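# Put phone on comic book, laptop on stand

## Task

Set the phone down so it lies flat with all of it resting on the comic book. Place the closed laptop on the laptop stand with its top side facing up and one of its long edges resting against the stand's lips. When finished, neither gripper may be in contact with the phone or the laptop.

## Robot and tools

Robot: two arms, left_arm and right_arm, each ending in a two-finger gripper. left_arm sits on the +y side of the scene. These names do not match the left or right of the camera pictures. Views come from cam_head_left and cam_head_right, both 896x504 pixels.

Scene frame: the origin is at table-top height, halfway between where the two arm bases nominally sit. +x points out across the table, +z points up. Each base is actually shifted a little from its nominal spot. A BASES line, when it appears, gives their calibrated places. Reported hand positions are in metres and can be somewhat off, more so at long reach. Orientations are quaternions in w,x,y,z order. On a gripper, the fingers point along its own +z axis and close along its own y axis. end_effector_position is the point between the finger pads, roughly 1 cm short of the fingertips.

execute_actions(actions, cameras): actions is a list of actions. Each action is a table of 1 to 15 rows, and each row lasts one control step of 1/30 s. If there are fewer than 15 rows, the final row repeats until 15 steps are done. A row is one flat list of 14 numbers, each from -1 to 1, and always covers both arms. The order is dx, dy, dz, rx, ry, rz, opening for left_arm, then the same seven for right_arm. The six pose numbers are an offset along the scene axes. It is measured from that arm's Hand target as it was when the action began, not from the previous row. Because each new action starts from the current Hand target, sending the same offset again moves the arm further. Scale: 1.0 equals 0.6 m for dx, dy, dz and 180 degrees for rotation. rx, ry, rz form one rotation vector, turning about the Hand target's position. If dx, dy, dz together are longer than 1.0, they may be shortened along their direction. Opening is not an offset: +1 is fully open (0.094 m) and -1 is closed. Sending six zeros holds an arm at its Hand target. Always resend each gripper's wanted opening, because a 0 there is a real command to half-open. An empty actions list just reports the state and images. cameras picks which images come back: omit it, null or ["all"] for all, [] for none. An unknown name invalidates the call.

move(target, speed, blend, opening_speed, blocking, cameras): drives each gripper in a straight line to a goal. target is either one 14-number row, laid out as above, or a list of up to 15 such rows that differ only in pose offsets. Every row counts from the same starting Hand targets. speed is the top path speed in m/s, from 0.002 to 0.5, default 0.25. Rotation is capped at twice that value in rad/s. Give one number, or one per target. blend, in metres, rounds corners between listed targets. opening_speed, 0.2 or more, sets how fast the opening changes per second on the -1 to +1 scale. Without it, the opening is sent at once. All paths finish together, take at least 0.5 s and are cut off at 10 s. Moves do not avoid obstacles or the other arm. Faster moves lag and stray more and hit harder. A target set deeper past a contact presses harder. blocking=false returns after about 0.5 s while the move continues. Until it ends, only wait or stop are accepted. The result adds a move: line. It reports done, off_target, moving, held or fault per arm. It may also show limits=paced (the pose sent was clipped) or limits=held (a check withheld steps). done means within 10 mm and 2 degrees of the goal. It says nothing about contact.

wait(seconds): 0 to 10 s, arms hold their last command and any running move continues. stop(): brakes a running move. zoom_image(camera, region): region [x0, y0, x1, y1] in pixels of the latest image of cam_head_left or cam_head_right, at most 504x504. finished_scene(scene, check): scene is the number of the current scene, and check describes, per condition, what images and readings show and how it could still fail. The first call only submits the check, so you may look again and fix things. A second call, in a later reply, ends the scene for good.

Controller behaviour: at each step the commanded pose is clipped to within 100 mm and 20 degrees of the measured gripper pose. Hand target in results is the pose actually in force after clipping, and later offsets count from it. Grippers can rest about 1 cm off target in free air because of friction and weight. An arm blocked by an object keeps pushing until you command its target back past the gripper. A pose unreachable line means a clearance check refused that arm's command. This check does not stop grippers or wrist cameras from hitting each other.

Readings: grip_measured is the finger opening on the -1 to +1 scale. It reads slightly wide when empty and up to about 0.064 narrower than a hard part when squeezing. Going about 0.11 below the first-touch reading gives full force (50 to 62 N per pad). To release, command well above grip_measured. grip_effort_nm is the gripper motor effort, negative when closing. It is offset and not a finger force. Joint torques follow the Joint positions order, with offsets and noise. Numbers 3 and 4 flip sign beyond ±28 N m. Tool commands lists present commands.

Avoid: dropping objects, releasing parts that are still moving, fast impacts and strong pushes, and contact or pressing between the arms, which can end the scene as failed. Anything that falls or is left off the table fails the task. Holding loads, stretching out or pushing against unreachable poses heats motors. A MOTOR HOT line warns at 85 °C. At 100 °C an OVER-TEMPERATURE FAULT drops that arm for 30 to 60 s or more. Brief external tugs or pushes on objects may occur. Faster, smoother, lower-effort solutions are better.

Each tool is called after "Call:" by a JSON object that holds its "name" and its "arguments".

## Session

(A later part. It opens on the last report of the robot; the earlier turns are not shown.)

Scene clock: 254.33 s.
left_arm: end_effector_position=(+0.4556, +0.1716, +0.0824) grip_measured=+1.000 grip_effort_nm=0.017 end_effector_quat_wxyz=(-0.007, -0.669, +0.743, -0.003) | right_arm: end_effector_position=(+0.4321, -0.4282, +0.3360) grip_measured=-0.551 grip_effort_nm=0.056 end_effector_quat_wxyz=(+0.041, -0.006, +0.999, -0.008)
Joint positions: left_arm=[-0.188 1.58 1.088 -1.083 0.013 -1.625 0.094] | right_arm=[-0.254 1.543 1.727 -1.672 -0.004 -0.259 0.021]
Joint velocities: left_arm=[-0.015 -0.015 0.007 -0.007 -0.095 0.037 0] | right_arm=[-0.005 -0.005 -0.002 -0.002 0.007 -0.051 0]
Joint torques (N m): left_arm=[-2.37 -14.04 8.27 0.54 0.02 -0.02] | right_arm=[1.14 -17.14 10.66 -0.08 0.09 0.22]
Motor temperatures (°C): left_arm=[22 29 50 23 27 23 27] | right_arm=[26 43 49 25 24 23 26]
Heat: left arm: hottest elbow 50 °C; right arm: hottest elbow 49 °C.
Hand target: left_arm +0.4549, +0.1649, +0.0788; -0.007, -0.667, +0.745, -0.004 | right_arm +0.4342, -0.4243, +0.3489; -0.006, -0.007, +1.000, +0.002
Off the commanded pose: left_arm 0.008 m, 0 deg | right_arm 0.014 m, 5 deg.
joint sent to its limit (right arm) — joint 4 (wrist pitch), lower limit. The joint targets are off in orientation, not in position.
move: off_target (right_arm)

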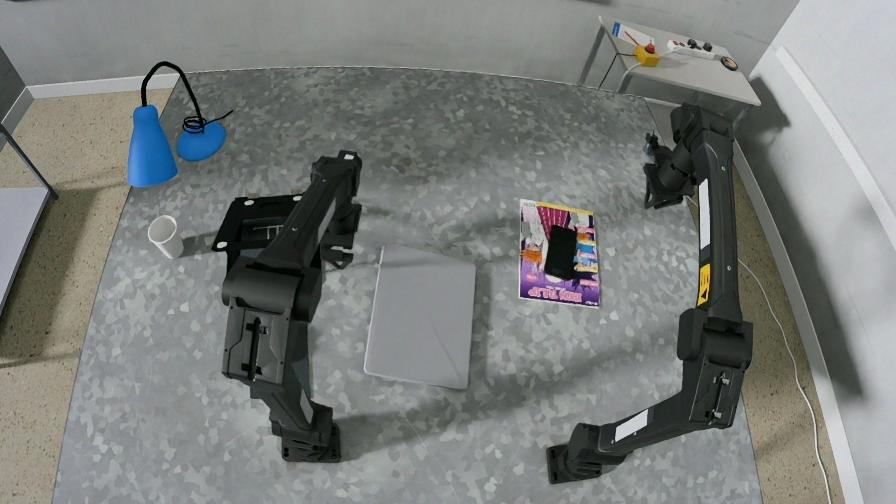

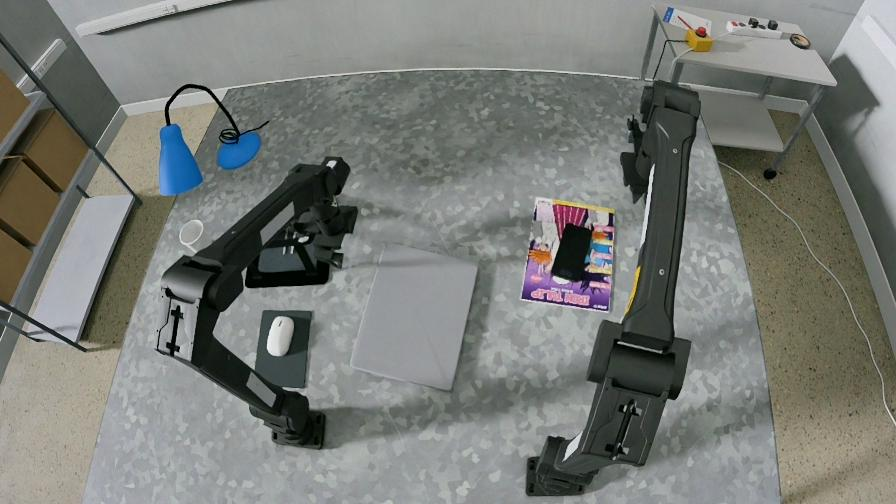

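Call:
{"name": "move", "arguments": {"target": [0,0,-0.1,0,0,0,1,0,0,0,0,0,0,-0.55], "speed": 0.06}}

Call:
{"name": "zoom_image", "arguments": {"camera": "cam_head_left", "region": [300, 200, 420, 320]}}

Call:
{"name": "zoom_image", "arguments": {"camera": "cam_head_right", "region": [300, 200, 420, 320]}}

Scene clock: 259.30 s.
left_arm: end_effector_position=(+0.4798, +0.1705, +0.0626) grip_measured=+1.000 grip_effort_nm=0.012 end_effector_quat_wxyz=(+0.034, -0.665, +0.745, -0.039) | right_arm: end_effector_position=(+0.4321, -0.4282, +0.3360) grip_measured=-0.551 grip_effort_nm=0.056 end_effector_quat_wxyz=(+0.041, -0.006, +0.999, -0.008)
Joint positions: left_arm=[-0.189 1.603 1.053 -0.917 -0.004 -1.617 0.094] | right_arm=[-0.254 1.543 1.727 -1.672 -0.004 -0.259 0.021]
Joint velocities: left_arm=[-0.005 0.005 -0.002 0.007 -0.007 0.022 0] | right_arm=[0.015 -0.005 -0.002 0.017 -0.066 -0.007 -0.001]
Joint torques (N m): left_arm=[-3.14 -10.05 4.7 0.43 0.6 -0.25] | right_arm=[1.2 -17.2 10.62 -0.06 0.09 0.22]
Motor temperatures (°C): left_arm=[22 29 48 23 27 23 27] | right_arm=[26 43 49 25 24 23 26]
Heat: left arm: hottest elbow 48 °C; right arm: hottest elbow 49 °C.
Hand target: left_arm +0.4541, +0.1646, +0.0189; -0.007, -0.667, +0.745, -0.004 | right_arm +0.4342, -0.4243, +0.3489; -0.006, -0.007, +1.000, +0.002
Off the commanded pose: left_arm 0.051 m, 6 deg | right_arm 0.014 m, 5 deg.
joint sent to its limit (right arm) — joint 4 (wrist pitch), lower limit. The joint targets are off in orientation, not in position.
move: off_target (left_arm, right_arm)

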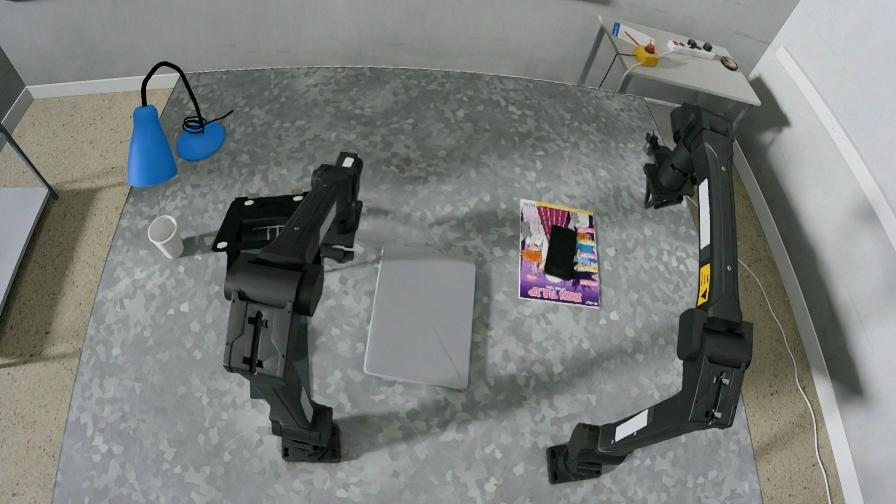

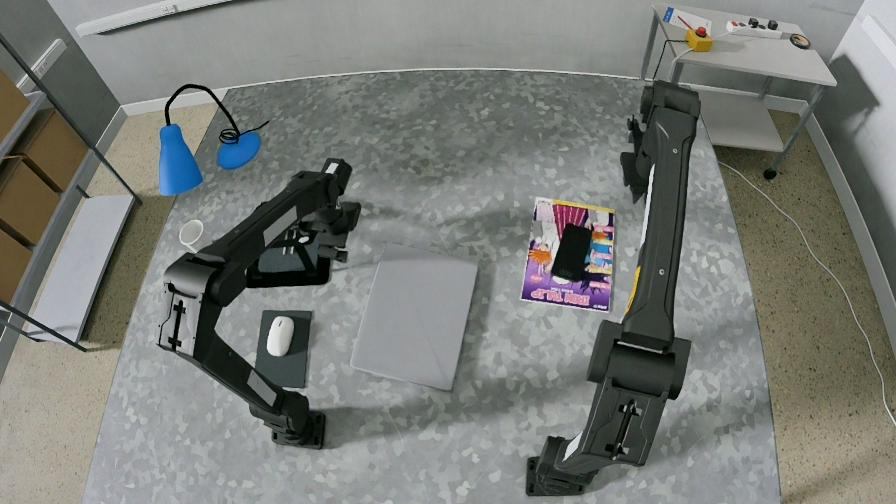

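Scaled by 4.200.

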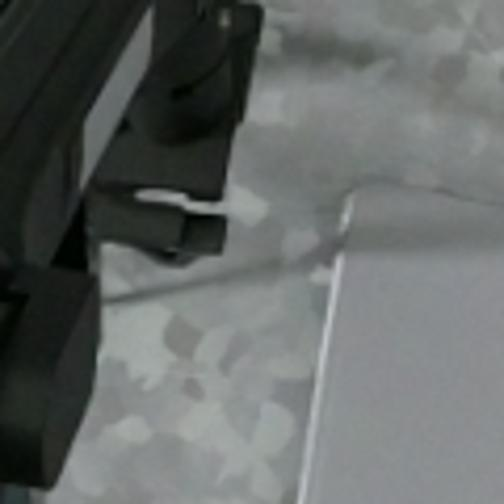

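Scaled by 4.200.

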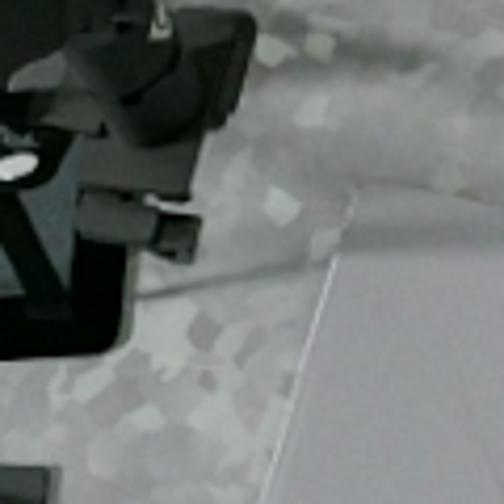

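Call:
{"name": "move", "arguments": {"target": [0,0,0.1,0,0,0,1,0,0,0,0,0,0,-0.55], "speed": 0.06}}

Call:
{"name": "zoom_image", "arguments": {"camera": "cam_head_right", "region": [210, 150, 390, 330]}}

Scene clock: 263.27 s.
left_arm: end_effector_position=(+0.4486, +0.1734, +0.0653) grip_measured=+1.000 grip_effort_nm=0.017 end_effector_quat_wxyz=(-0.007, -0.658, +0.753, +0.005) | right_arm: end_effector_position=(+0.4321, -0.4282, +0.3360) grip_measured=-0.551 grip_effort_nm=0.056 end_effector_quat_wxyz=(+0.041, -0.006, +0.999, -0.008)
Joint positions: left_arm=[-0.19 1.593 1.053 -1.047 0.005 -1.597 0.094] | right_arm=[-0.254 1.543 1.727 -1.672 -0.004 -0.259 0.021]
Joint velocities: left_arm=[-0.005 -0.005 0.017 -0.002 -0.066 0.007 0] | right_arm=[0.015 -0.015 -0.012 -0.007 0.051 0.007 0]
Joint torques (N m): left_arm=[-2.26 -14.56 11.37 -0.57 0.32 -0.39] | right_arm=[1.26 -17.08 10.62 -0.05 0.09 0.22]
Motor temperatures (°C): left_arm=[22 29 47 23 27 23 27] | right_arm=[26 43 49 25 24 23 26]
Heat: left arm: hottest elbow 47 °C; right arm: hottest elbow 49 °C.
Hand target: left_arm +0.4548, +0.1649, +0.0788; -0.007, -0.667, +0.745, -0.004 | right_arm +0.4342, -0.4243, +0.3489; -0.006, -0.007, +1.000, +0.002
Off the commanded pose: left_arm 0.017 m, 2 deg | right_arm 0.014 m, 5 deg.
joint sent to its limit (right arm) — joint 4 (wrist pitch), lower limit. The joint targets are off in orientation, not in position.
move: off_target (left_arm, right_arm)

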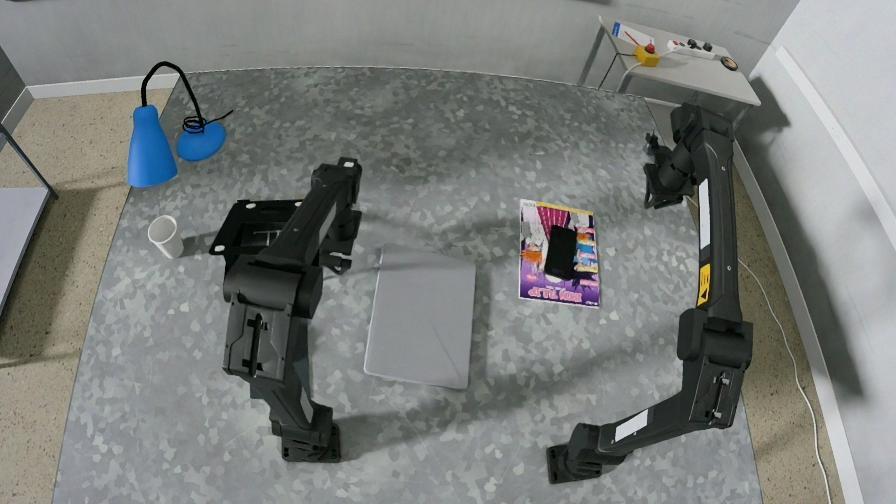

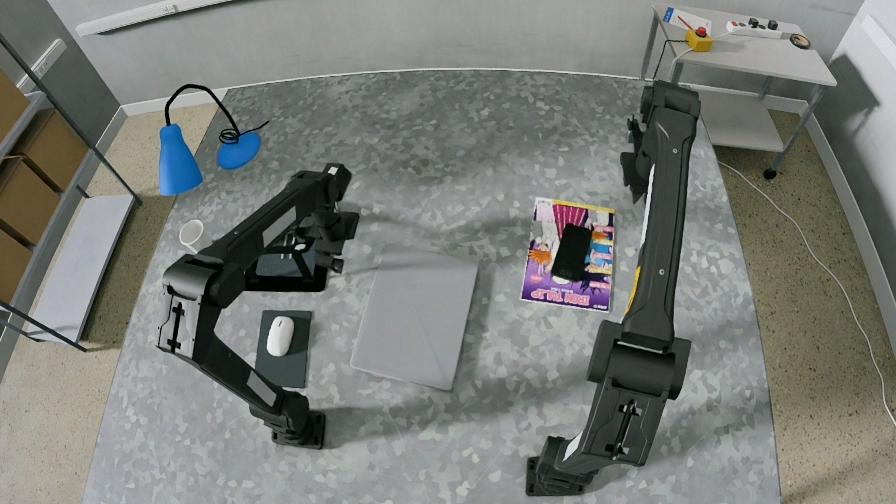

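Scaled by 2.800.

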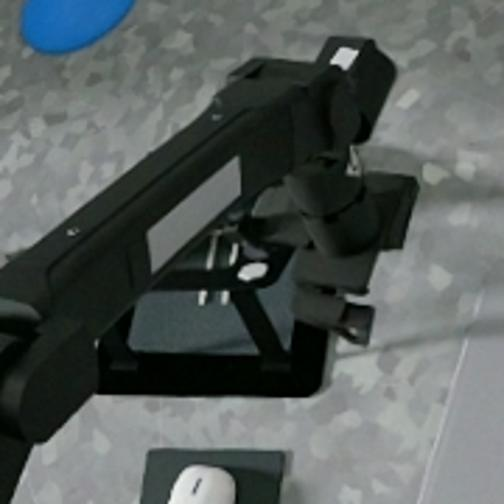

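Call:
{"name": "move", "arguments": {"target": [[0,-0.02,0.15,0,0,0,1,0,0,0,0,0,0,-0.55],[0,-0.068,0.17,0,0,0,1,0,0,0,0,0,0,-0.55]], "speed": 0.1}}

Call:
{"name": "zoom_image", "arguments": {"camera": "cam_head_right", "region": [210, 150, 390, 330]}}

Call:
{"name": "zoom_image", "arguments": {"camera": "cam_head_left", "region": [210, 150, 390, 330]}}

Scene clock: 271.20 s.
left_arm: end_effector_position=(+0.4357, +0.1341, +0.1524) grip_measured=+1.000 grip_effort_nm=0.012 end_effector_quat_wxyz=(-0.026, -0.667, +0.745, +0.024) | right_arm: end_effector_position=(+0.4321, -0.4282, +0.3360) grip_measured=-0.551 grip_effort_nm=0.061 end_effector_quat_wxyz=(+0.041, -0.006, +0.999, -0.008)
Joint positions: left_arm=[-0.283 1.519 1.214 -1.335 0.018 -1.714 0.094] | right_arm=[-0.254 1.543 1.727 -1.672 -0.004 -0.259 0.021]
Joint velocities: left_arm=[-0.015 -0.005 -0.007 0.012 -0.051 0.007 0] | right_arm=[0.015 -0.005 0.007 -0.002 0.007 0.007 0]
Joint torques (N m): left_arm=[-1.55 -15.44 15.64 -0.03 -0.16 -0.04] | right_arm=[1.14 -17.08 10.61 -0.06 0.09 0.22]
Motor temperatures (°C): left_arm=[22 29 46 23 27 24 27] | right_arm=[26 43 50 25 24 23 26]
Heat: left arm: hottest elbow 46 °C; right arm: hottest elbow 50 °C.
Hand target: left_arm +0.4558, +0.1247, +0.1807; -0.007, -0.667, +0.745, -0.004 | right_arm +0.4342, -0.4243, +0.3489; -0.006, -0.007, +1.000, +0.002
Off the commanded pose: left_arm 0.036 m, 4 deg | right_arm 0.014 m, 5 deg.
joint sent to its limit (right arm) — joint 4 (wrist pitch), lower limit. The joint targets are off in orientation, not in position.
move: off_target (left_arm, right_arm)

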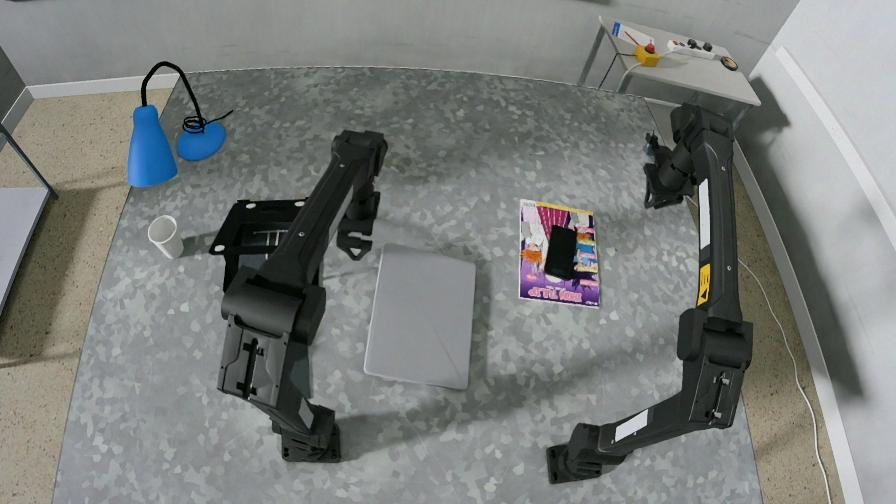

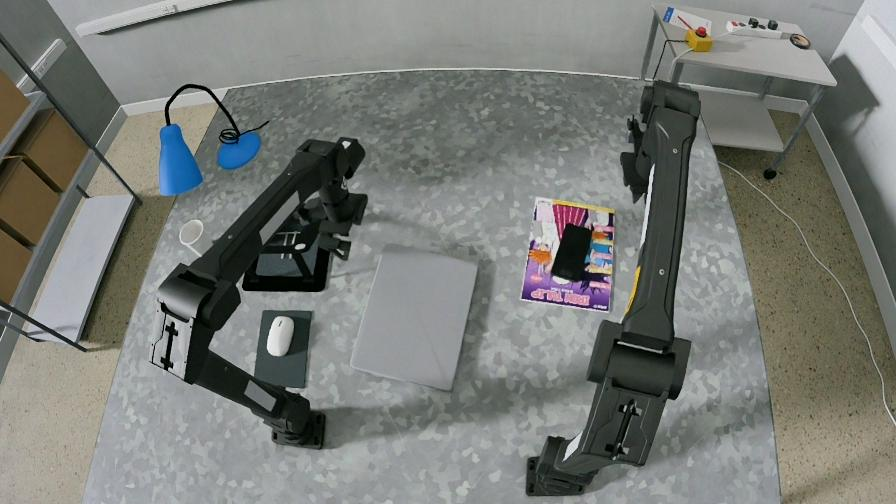

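Scaled by 2.800.

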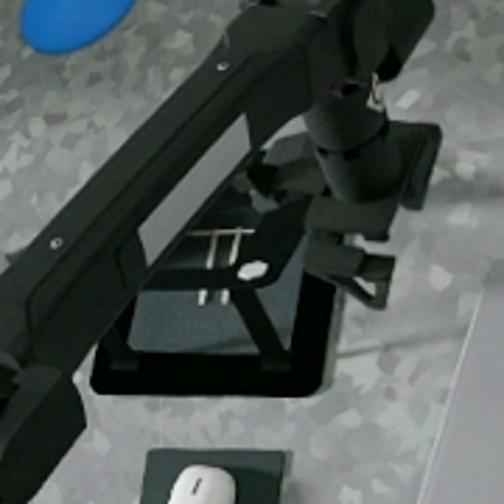

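Scaled by 2.800.

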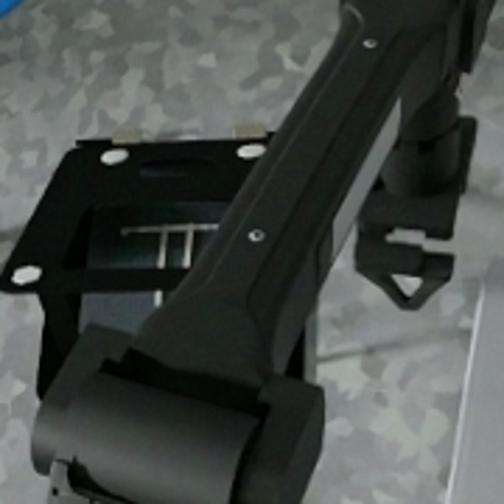

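Call:
{"name": "move", "arguments": {"target": [0,-0.01,-0.235,0,0,0,1,0,0,0,0,0,0,-0.55], "speed": 0.1}}

Call:
{"name": "zoom_image", "arguments": {"camera": "cam_head_right", "region": [290, 180, 410, 300]}}

Call:
{"name": "zoom_image", "arguments": {"camera": "cam_head_left", "region": [310, 180, 430, 300]}}

Scene clock: 276.67 s.
left_arm: end_effector_position=(+0.4562, +0.1238, +0.0454) grip_measured=+1.000 grip_effort_nm=0.012 end_effector_quat_wxyz=(-0.007, -0.669, +0.743, -0.006) | right_arm: end_effector_position=(+0.4321, -0.4282, +0.3360) grip_measured=-0.551 grip_effort_nm=0.056 end_effector_quat_wxyz=(+0.041, -0.006, +0.999, -0.008)
Joint positions: left_arm=[-0.294 1.654 1.069 -0.983 0.018 -1.731 0.094] | right_arm=[-0.254 1.543 1.727 -1.672 -0.004 -0.259 0.021]
Joint velocities: left_arm=[-0.005 -0.024 -0.002 0.002 -0.022 0.051 0] | right_arm=[-0.015 0.005 -0.022 0.007 -0.007 0.007 0]
Joint torques (N m): left_arm=[-2.61 -14.51 7.83 0.55 -0.1 -0.12] | right_arm=[1.26 -17.08 10.63 -0.05 0.09 0.23]
Motor temperatures (°C): left_arm=[22 29 46 23 27 24 27] | right_arm=[26 43 50 25 24 23 26]
Heat: left arm: hottest elbow 46 °C; right arm: hottest elbow 50 °C.
Hand target: left_arm +0.4538, +0.1179, +0.0402; -0.007, -0.667, +0.745, -0.004 | right_arm +0.4342, -0.4243, +0.3489; -0.006, -0.007, +1.000, +0.002
Off the commanded pose: left_arm 0.008 m, 0 deg | right_arm 0.014 m, 5 deg.
joint sent to its limit (right arm) — joint 4 (wrist pitch), lower limit. The joint targets are off in orientation, not in position.
move: off_target (right_arm)

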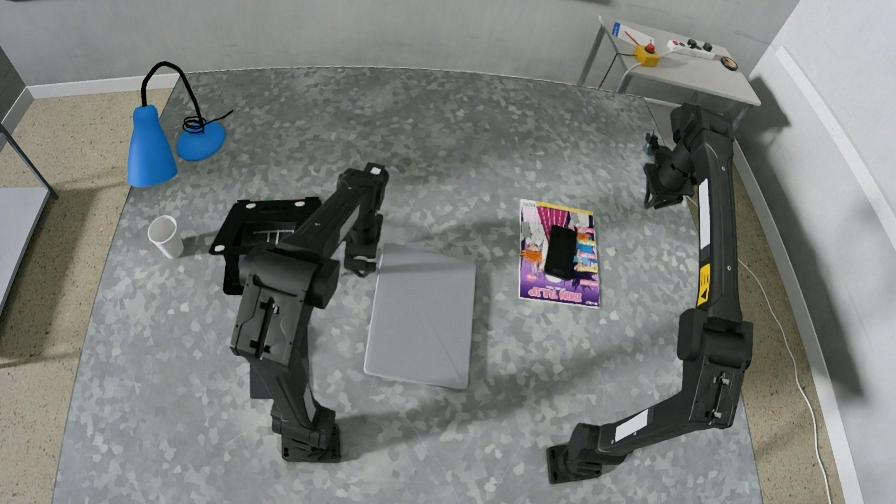

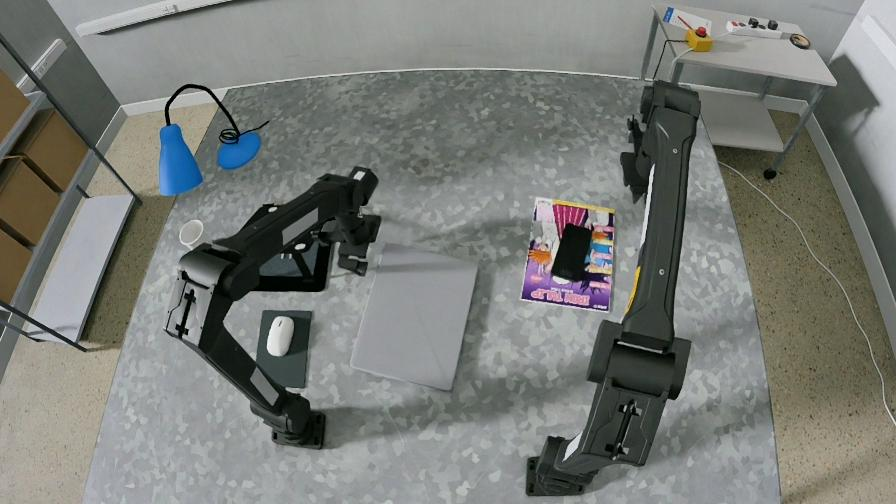

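Scaled by 4.200.

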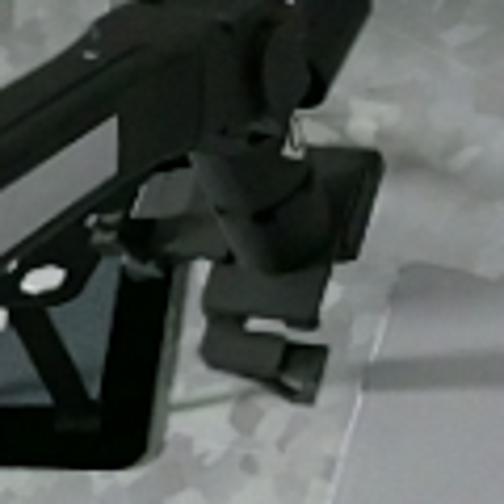

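Scaled by 4.200.

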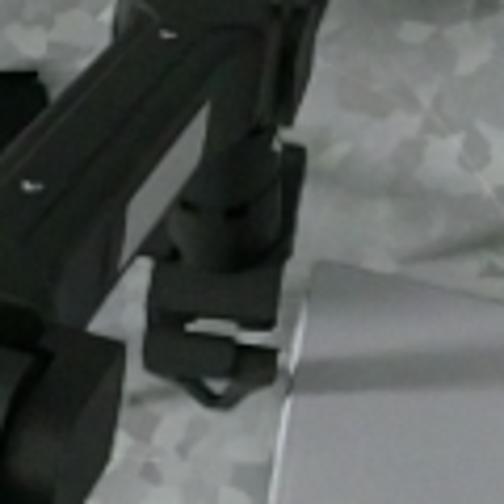

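Call:
{"name": "move", "arguments": {"target": [0,-0.008,-0.04,0,0,0,1,0,0,0,0,0,0,-0.55], "speed": 0.06}}

Call:
{"name": "zoom_image", "arguments": {"camera": "cam_head_right", "region": [290, 180, 410, 300]}}

Call:
{"name": "zoom_image", "arguments": {"camera": "cam_head_left", "region": [310, 180, 430, 300]}}

Scene clock: 279.93 s.
left_arm: end_effector_position=(+0.4564, +0.1185, +0.0220) grip_measured=+1.000 grip_effort_nm=0.017 end_effector_quat_wxyz=(-0.006, -0.669, +0.744, -0.006) | right_arm: end_effector_position=(+0.4321, -0.4282, +0.3360) grip_measured=-0.551 grip_effort_nm=0.051 end_effector_quat_wxyz=(+0.041, -0.006, +0.999, -0.008)
Joint positions: left_arm=[-0.306 1.694 1.047 -0.92 0.018 -1.742 0.094] | right_arm=[-0.254 1.543 1.727 -1.672 -0.004 -0.259 0.021]
Joint velocities: left_arm=[-0.005 0.005 0.002 -0.007 -0.007 0.007 0] | right_arm=[-0.005 -0.015 -0.007 0.012 -0.051 -0.037 0]
Joint torques (N m): left_arm=[-2.32 -13.86 7.57 0.73 -0.16 -0.12] | right_arm=[1.26 -17.2 10.65 -0.06 0.09 0.23]
Motor temperatures (°C): left_arm=[22 29 45 23 27 24 27] | right_arm=[26 43 50 25 24 23 26]
Heat: left arm: hottest elbow 45 °C; right arm: hottest elbow 50 °C.
Hand target: left_arm +0.4534, +0.1130, +0.0163; -0.007, -0.667, +0.745, -0.004 | right_arm +0.4342, -0.4243, +0.3489; -0.006, -0.007, +1.000, +0.002
Off the commanded pose: left_arm 0.008 m, 0 deg | right_arm 0.014 m, 5 deg.
joint sent to its limit (right arm) — joint 4 (wrist pitch), lower limit. The joint targets are off in orientation, not in position.
move: off_target (right_arm)

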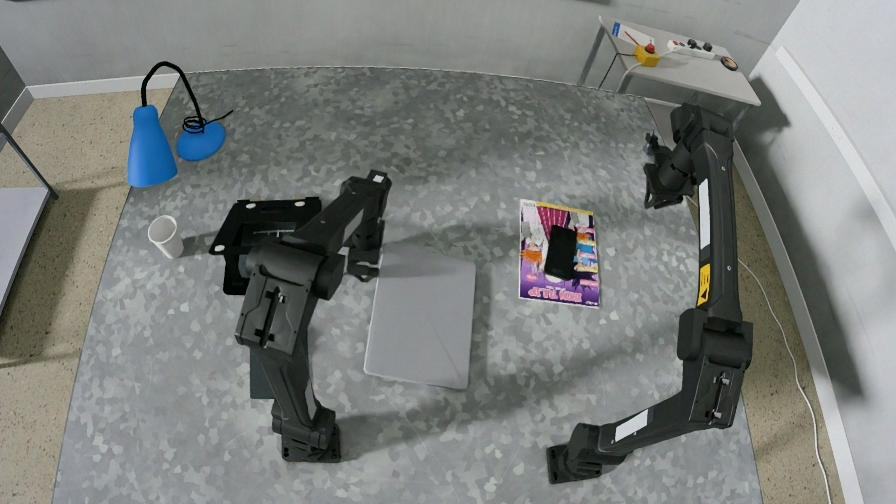

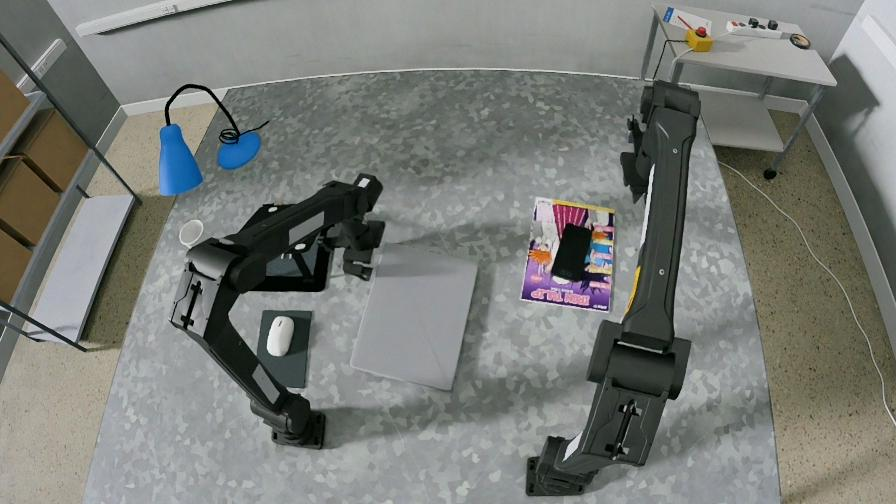

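Scaled by 4.200.

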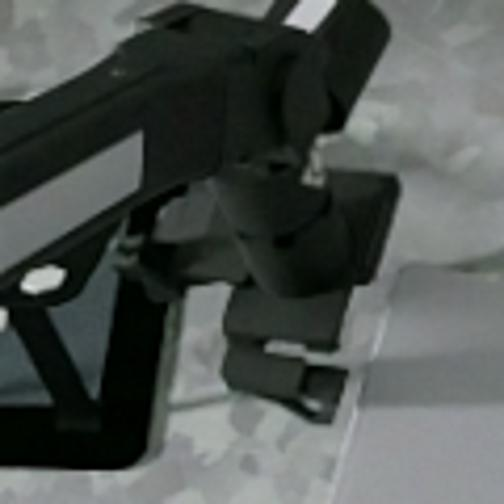

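Scaled by 4.200.

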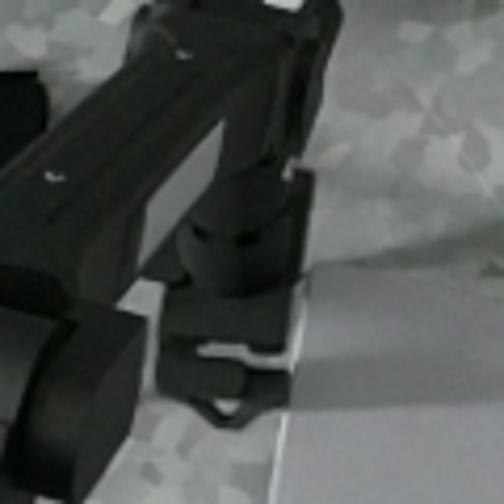

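Call:
{"name": "move", "arguments": {"target": [[0,-0.02,-0.01,0,0,0,1,0,0,0,0,0,0,-0.55],[0.025,-0.088,-0.01,0,0,-0.0556,1,0,0,0,0,0,0,-0.55],[0.038,-0.16,-0.01,0,0,-0.111,1,0,0,0,0,0,0,-0.55]], "speed": 0.06, "blend": 0.02}}

Call:
{"name": "zoom_image", "arguments": {"camera": "cam_head_left", "region": [310, 180, 520, 390]}}

Scene clock: 292.47 s.
left_arm: end_effector_position=(+0.4674, +0.0401, +0.0133) grip_measured=+1.000 grip_effort_nm=0.012 end_effector_quat_wxyz=(-0.004, -0.543, +0.840, +0.001) | right_arm: end_effector_position=(+0.4321, -0.4282, +0.3360) grip_measured=-0.551 grip_effort_nm=0.056 end_effector_quat_wxyz=(+0.041, -0.005, +0.999, -0.008)
Joint positions: left_arm=[-0.461 1.797 1.166 -0.947 0.006 -1.58 0.094] | right_arm=[-0.254 1.543 1.727 -1.672 -0.004 -0.259 0.021]
Joint velocities: left_arm=[-0.005 0.005 -0.002 0.002 -0.037 -0.022 0] | right_arm=[0.005 -0.005 0.002 0.002 0.007 -0.022 -0.001]
Joint torques (N m): left_arm=[-4.01 -13.98 12.49 0.1 0.31 0.03] | right_arm=[1.26 -17.14 10.65 -0.03 0.09 0.23]
Motor temperatures (°C): left_arm=[22 29 44 23 27 23 27] | right_arm=[26 43 50 25 24 23 25]
Heat: left arm: hottest elbow 44 °C; right arm: hottest elbow 50 °C.
Hand target: left_arm +0.4753, +0.0166, +0.0108; -0.008, -0.528, +0.849, -0.004 | right_arm +0.4342, -0.4243, +0.3489; -0.006, -0.006, +1.000, +0.002
Off the commanded pose: left_arm 0.025 m, 2 deg | right_arm 0.014 m, 5 deg.
joint sent to its limit (right arm) — joint 4 (wrist pitch), lower limit. The joint targets are off in orientation, not in position.
move: off_target (left_arm, right_arm)

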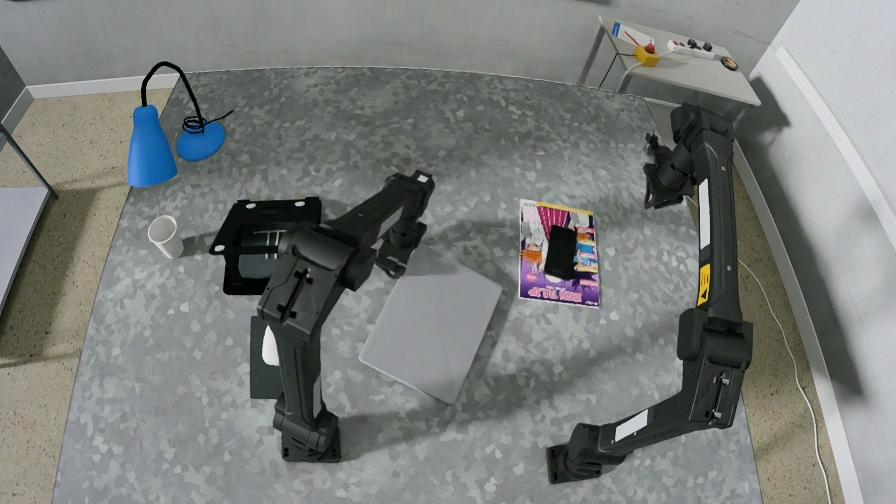

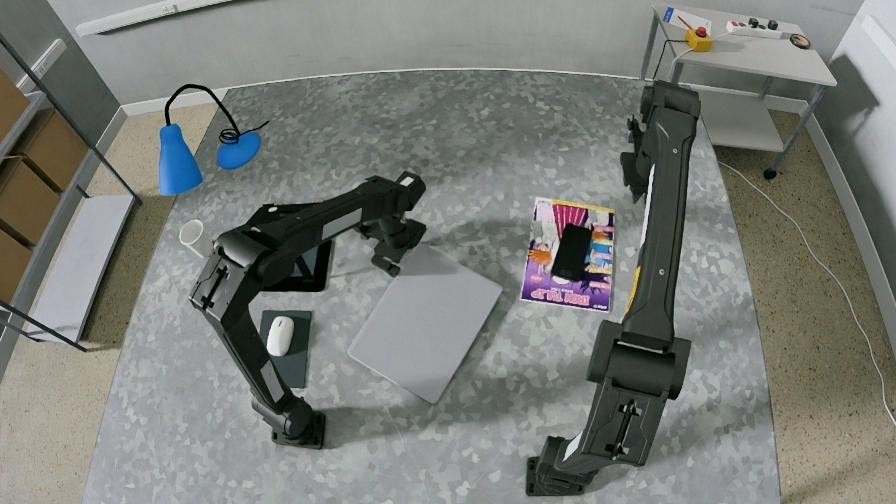

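Scaled by 2.400.

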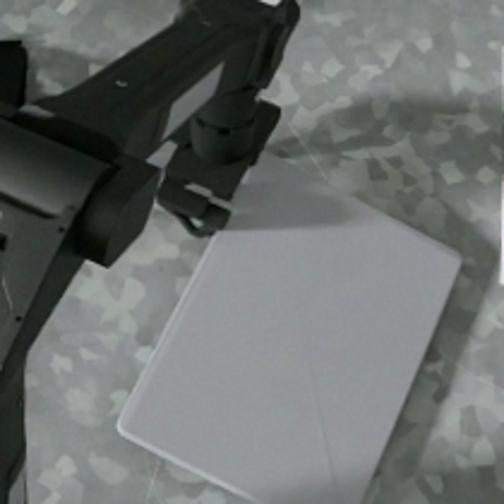

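Call:
{"name": "move", "arguments": {"target": [[0,-0.073,0,0,0,-0.0556,1,0,0,0,0,0,0,-0.55],[-0.012,-0.144,0,0,0,-0.111,1,0,0,0,0,0,0,-0.55],[-0.037,-0.2125,0,0,0,-0.167,1,0,0,0,0,0,0,-0.55]], "speed": 0.07, "blend": 0.02}}

Call:
{"name": "zoom_image", "arguments": {"camera": "cam_head_left", "region": [310, 180, 520, 390]}}

Scene clock: 305.67 s.
left_arm: end_effector_position=(+0.4513, -0.0880, +0.0141) grip_measured=+1.000 grip_effort_nm=0.007 end_effector_quat_wxyz=(-0.004, -0.305, +0.952, +0.001) | right_arm: end_effector_position=(+0.4321, -0.4282, +0.3360) grip_measured=-0.551 grip_effort_nm=0.056 end_effector_quat_wxyz=(+0.041, -0.005, +0.999, -0.008)
Joint positions: left_arm=[-0.694 1.912 1.346 -1.011 0.007 -1.286 0.094] | right_arm=[-0.254 1.543 1.727 -1.672 -0.004 -0.259 0.021]
Joint velocities: left_arm=[-0.015 -0.005 -0.012 -0.022 0.022 -0.037 0] | right_arm=[0.015 -0.015 -0.002 -0.017 -0.051 0.022 0.001]
Joint torques (N m): left_arm=[-3.37 -16.62 12.77 -0.21 0.32 0.04] | right_arm=[1.26 -17.14 10.66 -0.05 0.09 0.23]
Motor temperatures (°C): left_arm=[22 29 43 23 27 23 27] | right_arm=[26 43 50 25 24 23 25]
Heat: left arm: hottest elbow 43 °C; right arm: hottest elbow 50 °C.
Hand target: left_arm +0.4517, -0.1108, +0.0114; -0.008, -0.290, +0.957, -0.003 | right_arm +0.4342, -0.4243, +0.3489; -0.006, -0.006, +1.000, +0.002
Off the commanded pose: left_arm 0.023 m, 2 deg | right_arm 0.014 m, 5 deg.
joint sent to its limit (right arm) — joint 4 (wrist pitch), lower limit. The joint targets are off in orientation, not in position.
move: off_target (left_arm, right_arm)

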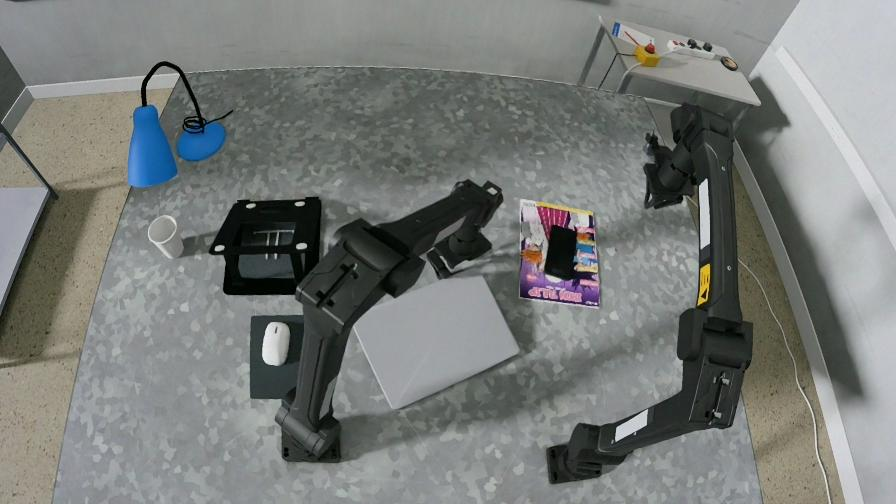

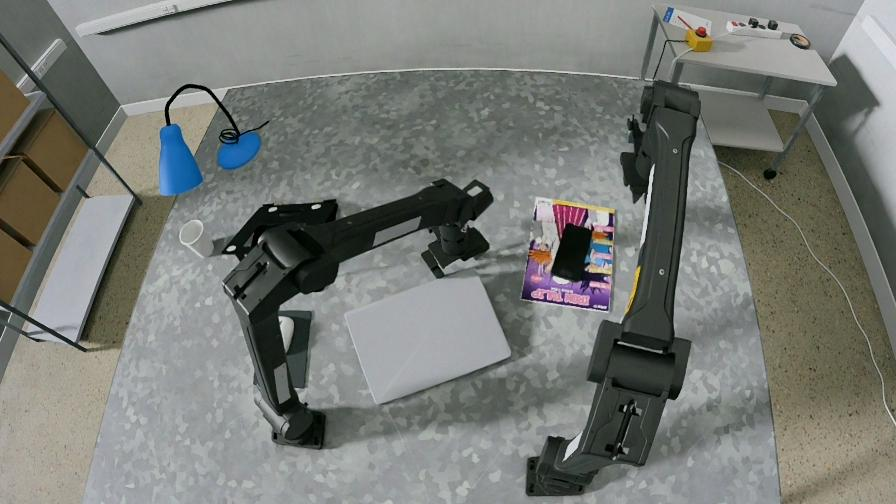

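Scaled by 2.400.

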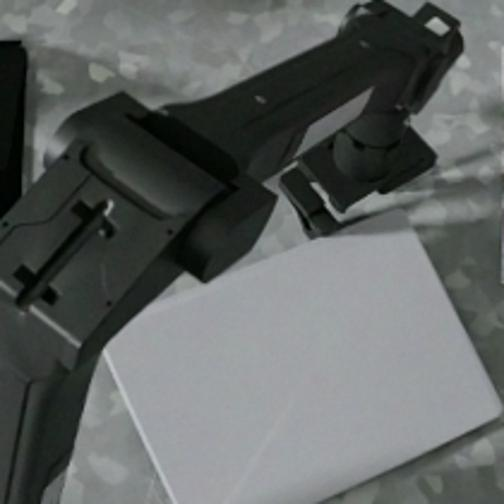

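Call:
{"name": "move", "arguments": {"target": [[-0.036,-0.063,0,0,0,-0.0556,1,0,0,0,0,0,0,-0.55],[-0.073,-0.108,0,0,0,-0.095,1,0,0,0,0,0,0,-0.55]], "speed": 0.06, "blend": 0.02}}

Call:
{"name": "zoom_image", "arguments": {"camera": "cam_head_left", "region": [330, 220, 530, 420]}}

Scene clock: 312.67 s.
left_arm: end_effector_position=(+0.4101, -0.1537, +0.0143) grip_measured=+1.000 grip_effort_nm=0.007 end_effector_quat_wxyz=(-0.005, -0.159, +0.987, +0.001) | right_arm: end_effector_position=(+0.4321, -0.4282, +0.3360) grip_measured=-0.551 grip_effort_nm=0.061 end_effector_quat_wxyz=(+0.041, -0.005, +0.999, -0.008)
Joint positions: left_arm=[-0.835 1.942 1.396 -1.031 0.007 -1.127 0.094] | right_arm=[-0.254 1.543 1.727 -1.672 -0.004 -0.259 0.021]
Joint velocities: left_arm=[-0.005 -0.005 -0.012 -0.002 0.095 -0.022 0] | right_arm=[0.005 0.005 -0.007 0.007 -0.081 -0.007 0]
Joint torques (N m): left_arm=[-3.25 -16.97 12.6 -0.08 0.31 0.05] | right_arm=[1.2 -17.14 10.62 -0.03 0.09 0.22]
Motor temperatures (°C): left_arm=[22 30 43 23 27 23 27] | right_arm=[26 43 50 25 24 23 25]
Heat: left arm: hottest elbow 43 °C; right arm: hottest elbow 50 °C.
Hand target: left_arm +0.4073, -0.1753, +0.0121; -0.008, -0.144, +0.990, -0.002 | right_arm +0.4342, -0.4243, +0.3489; -0.006, -0.006, +1.000, +0.002
Off the commanded pose: left_arm 0.022 m, 2 deg | right_arm 0.014 m, 5 deg.
joint sent to its limit (right arm) — joint 4 (wrist pitch), lower limit. The joint targets are off in orientation, not in position.
move: off_target (left_arm, right_arm)

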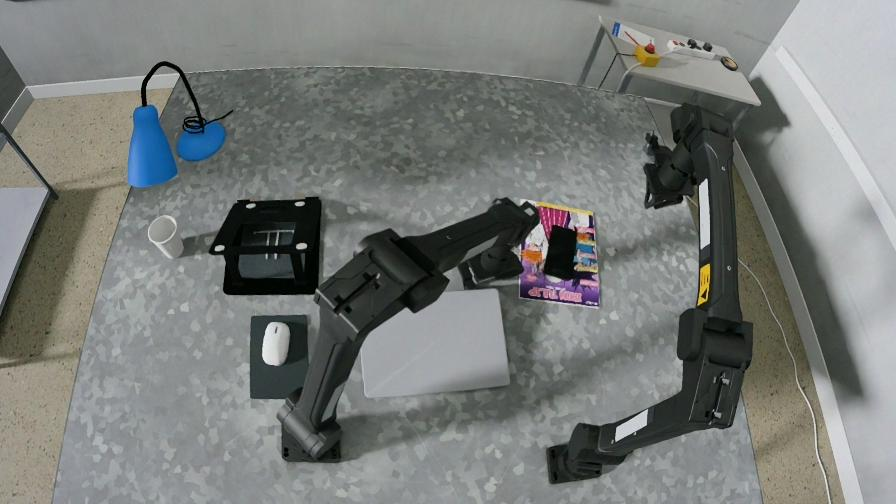

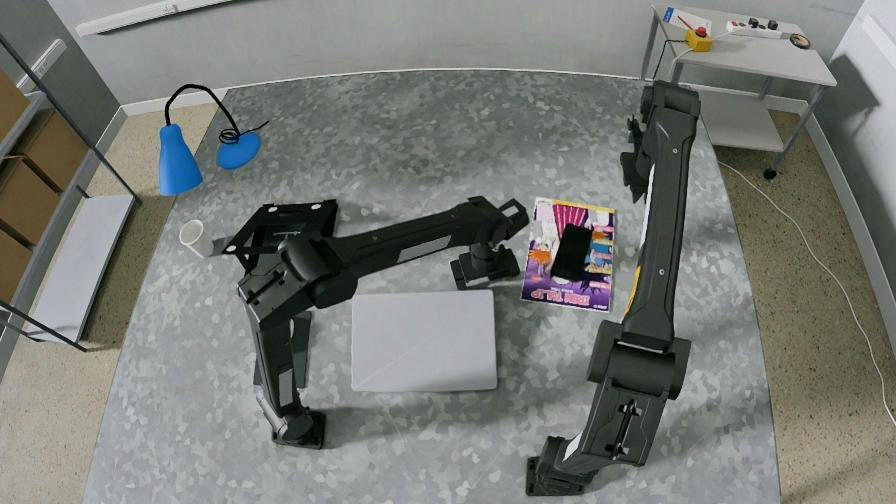

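Scaled by 2.520.

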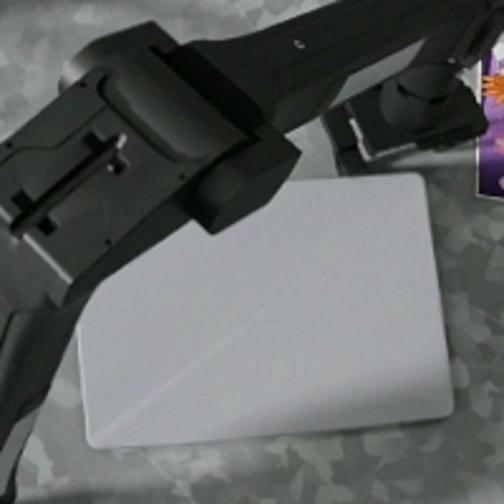

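Call:
{"name": "move", "arguments": {"target": [[0.03,0.03,0.2,0,0,0.1,0,0,0,0,0,0,0,-0.55],[0.147,0.842,0.4,0,0,0.408,0,0,0,0,0,0,0,-0.55]], "speed": 0.2, "blend": 0.03}}

Call:
{"name": "zoom_image", "arguments": {"camera": "cam_head_right", "region": [210, 150, 390, 330]}}

Call:
{"name": "zoom_image", "arguments": {"camera": "cam_head_left", "region": [200, 150, 380, 330]}}

Scene clock: 338.50 s.
left_arm: end_effector_position=(+0.4868, +0.3248, +0.2283) grip_measured=+0.002 grip_effort_nm=-0.085 end_effector_quat_wxyz=(+0.025, +0.709, -0.705, -0.012) | right_arm: end_effector_position=(+0.4321, -0.4282, +0.3360) grip_measured=-0.551 grip_effort_nm=0.061 end_effector_quat_wxyz=(+0.041, -0.005, +0.999, -0.008)
Joint positions: left_arm=[0.155 1.584 1.494 -1.536 0.009 -1.394 0.047] | right_arm=[-0.254 1.543 1.727 -1.672 -0.004 -0.259 0.021]
Joint velocities: left_arm=[-0.015 0.015 0.007 0.007 0.022 0.007 0] | right_arm=[-0.005 0.005 0.012 -0.012 0.007 0.007 0.001]
Joint torques (N m): left_arm=[-1.79 -13.92 16.16 0.02 -0.08 0.1] | right_arm=[1.26 -17.2 10.61 -0.09 0.09 0.22]
Motor temperatures (°C): left_arm=[22 30 43 23 27 23 27] | right_arm=[26 43 50 25 24 23 25]
Heat: left arm: hottest elbow 43 °C; right arm: hottest elbow 50 °C.
Hand target: left_arm +0.5043, +0.3301, +0.2498; +0.005, +0.707, -0.707, +0.002 | right_arm +0.4342, -0.4243, +0.3489; -0.006, -0.006, +1.000, +0.002
Off the commanded pose: left_arm 0.026 m, 3 deg | right_arm 0.014 m, 5 deg.
joint sent to its limit (right arm) — joint 4 (wrist pitch), lower limit. The joint targets are off in orientation, not in position.
move: off_target (left_arm, right_arm)

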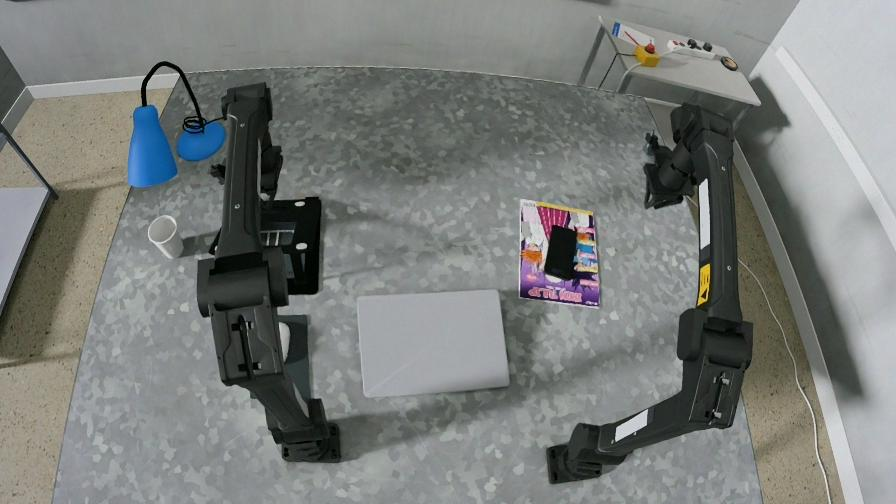

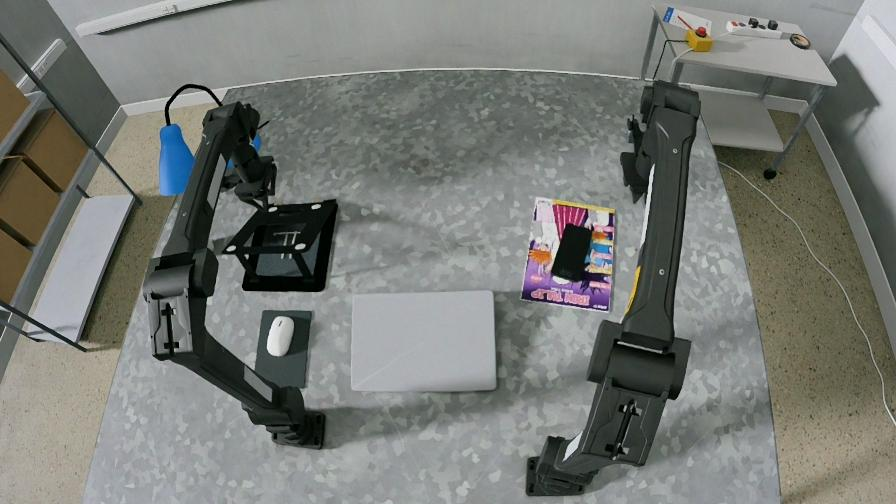

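Scaled by 2.800.

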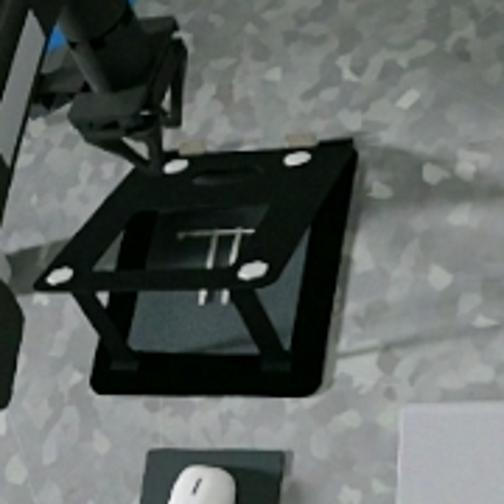

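Scaled by 2.800.

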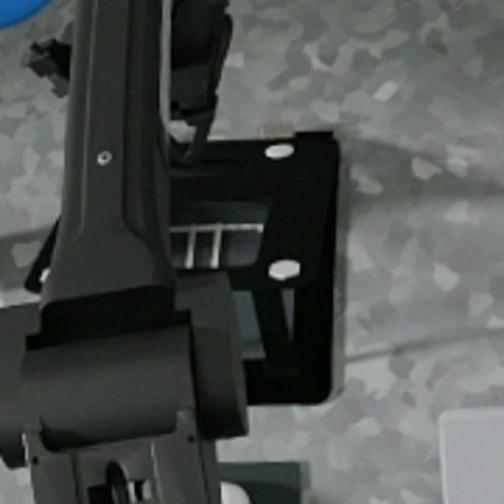

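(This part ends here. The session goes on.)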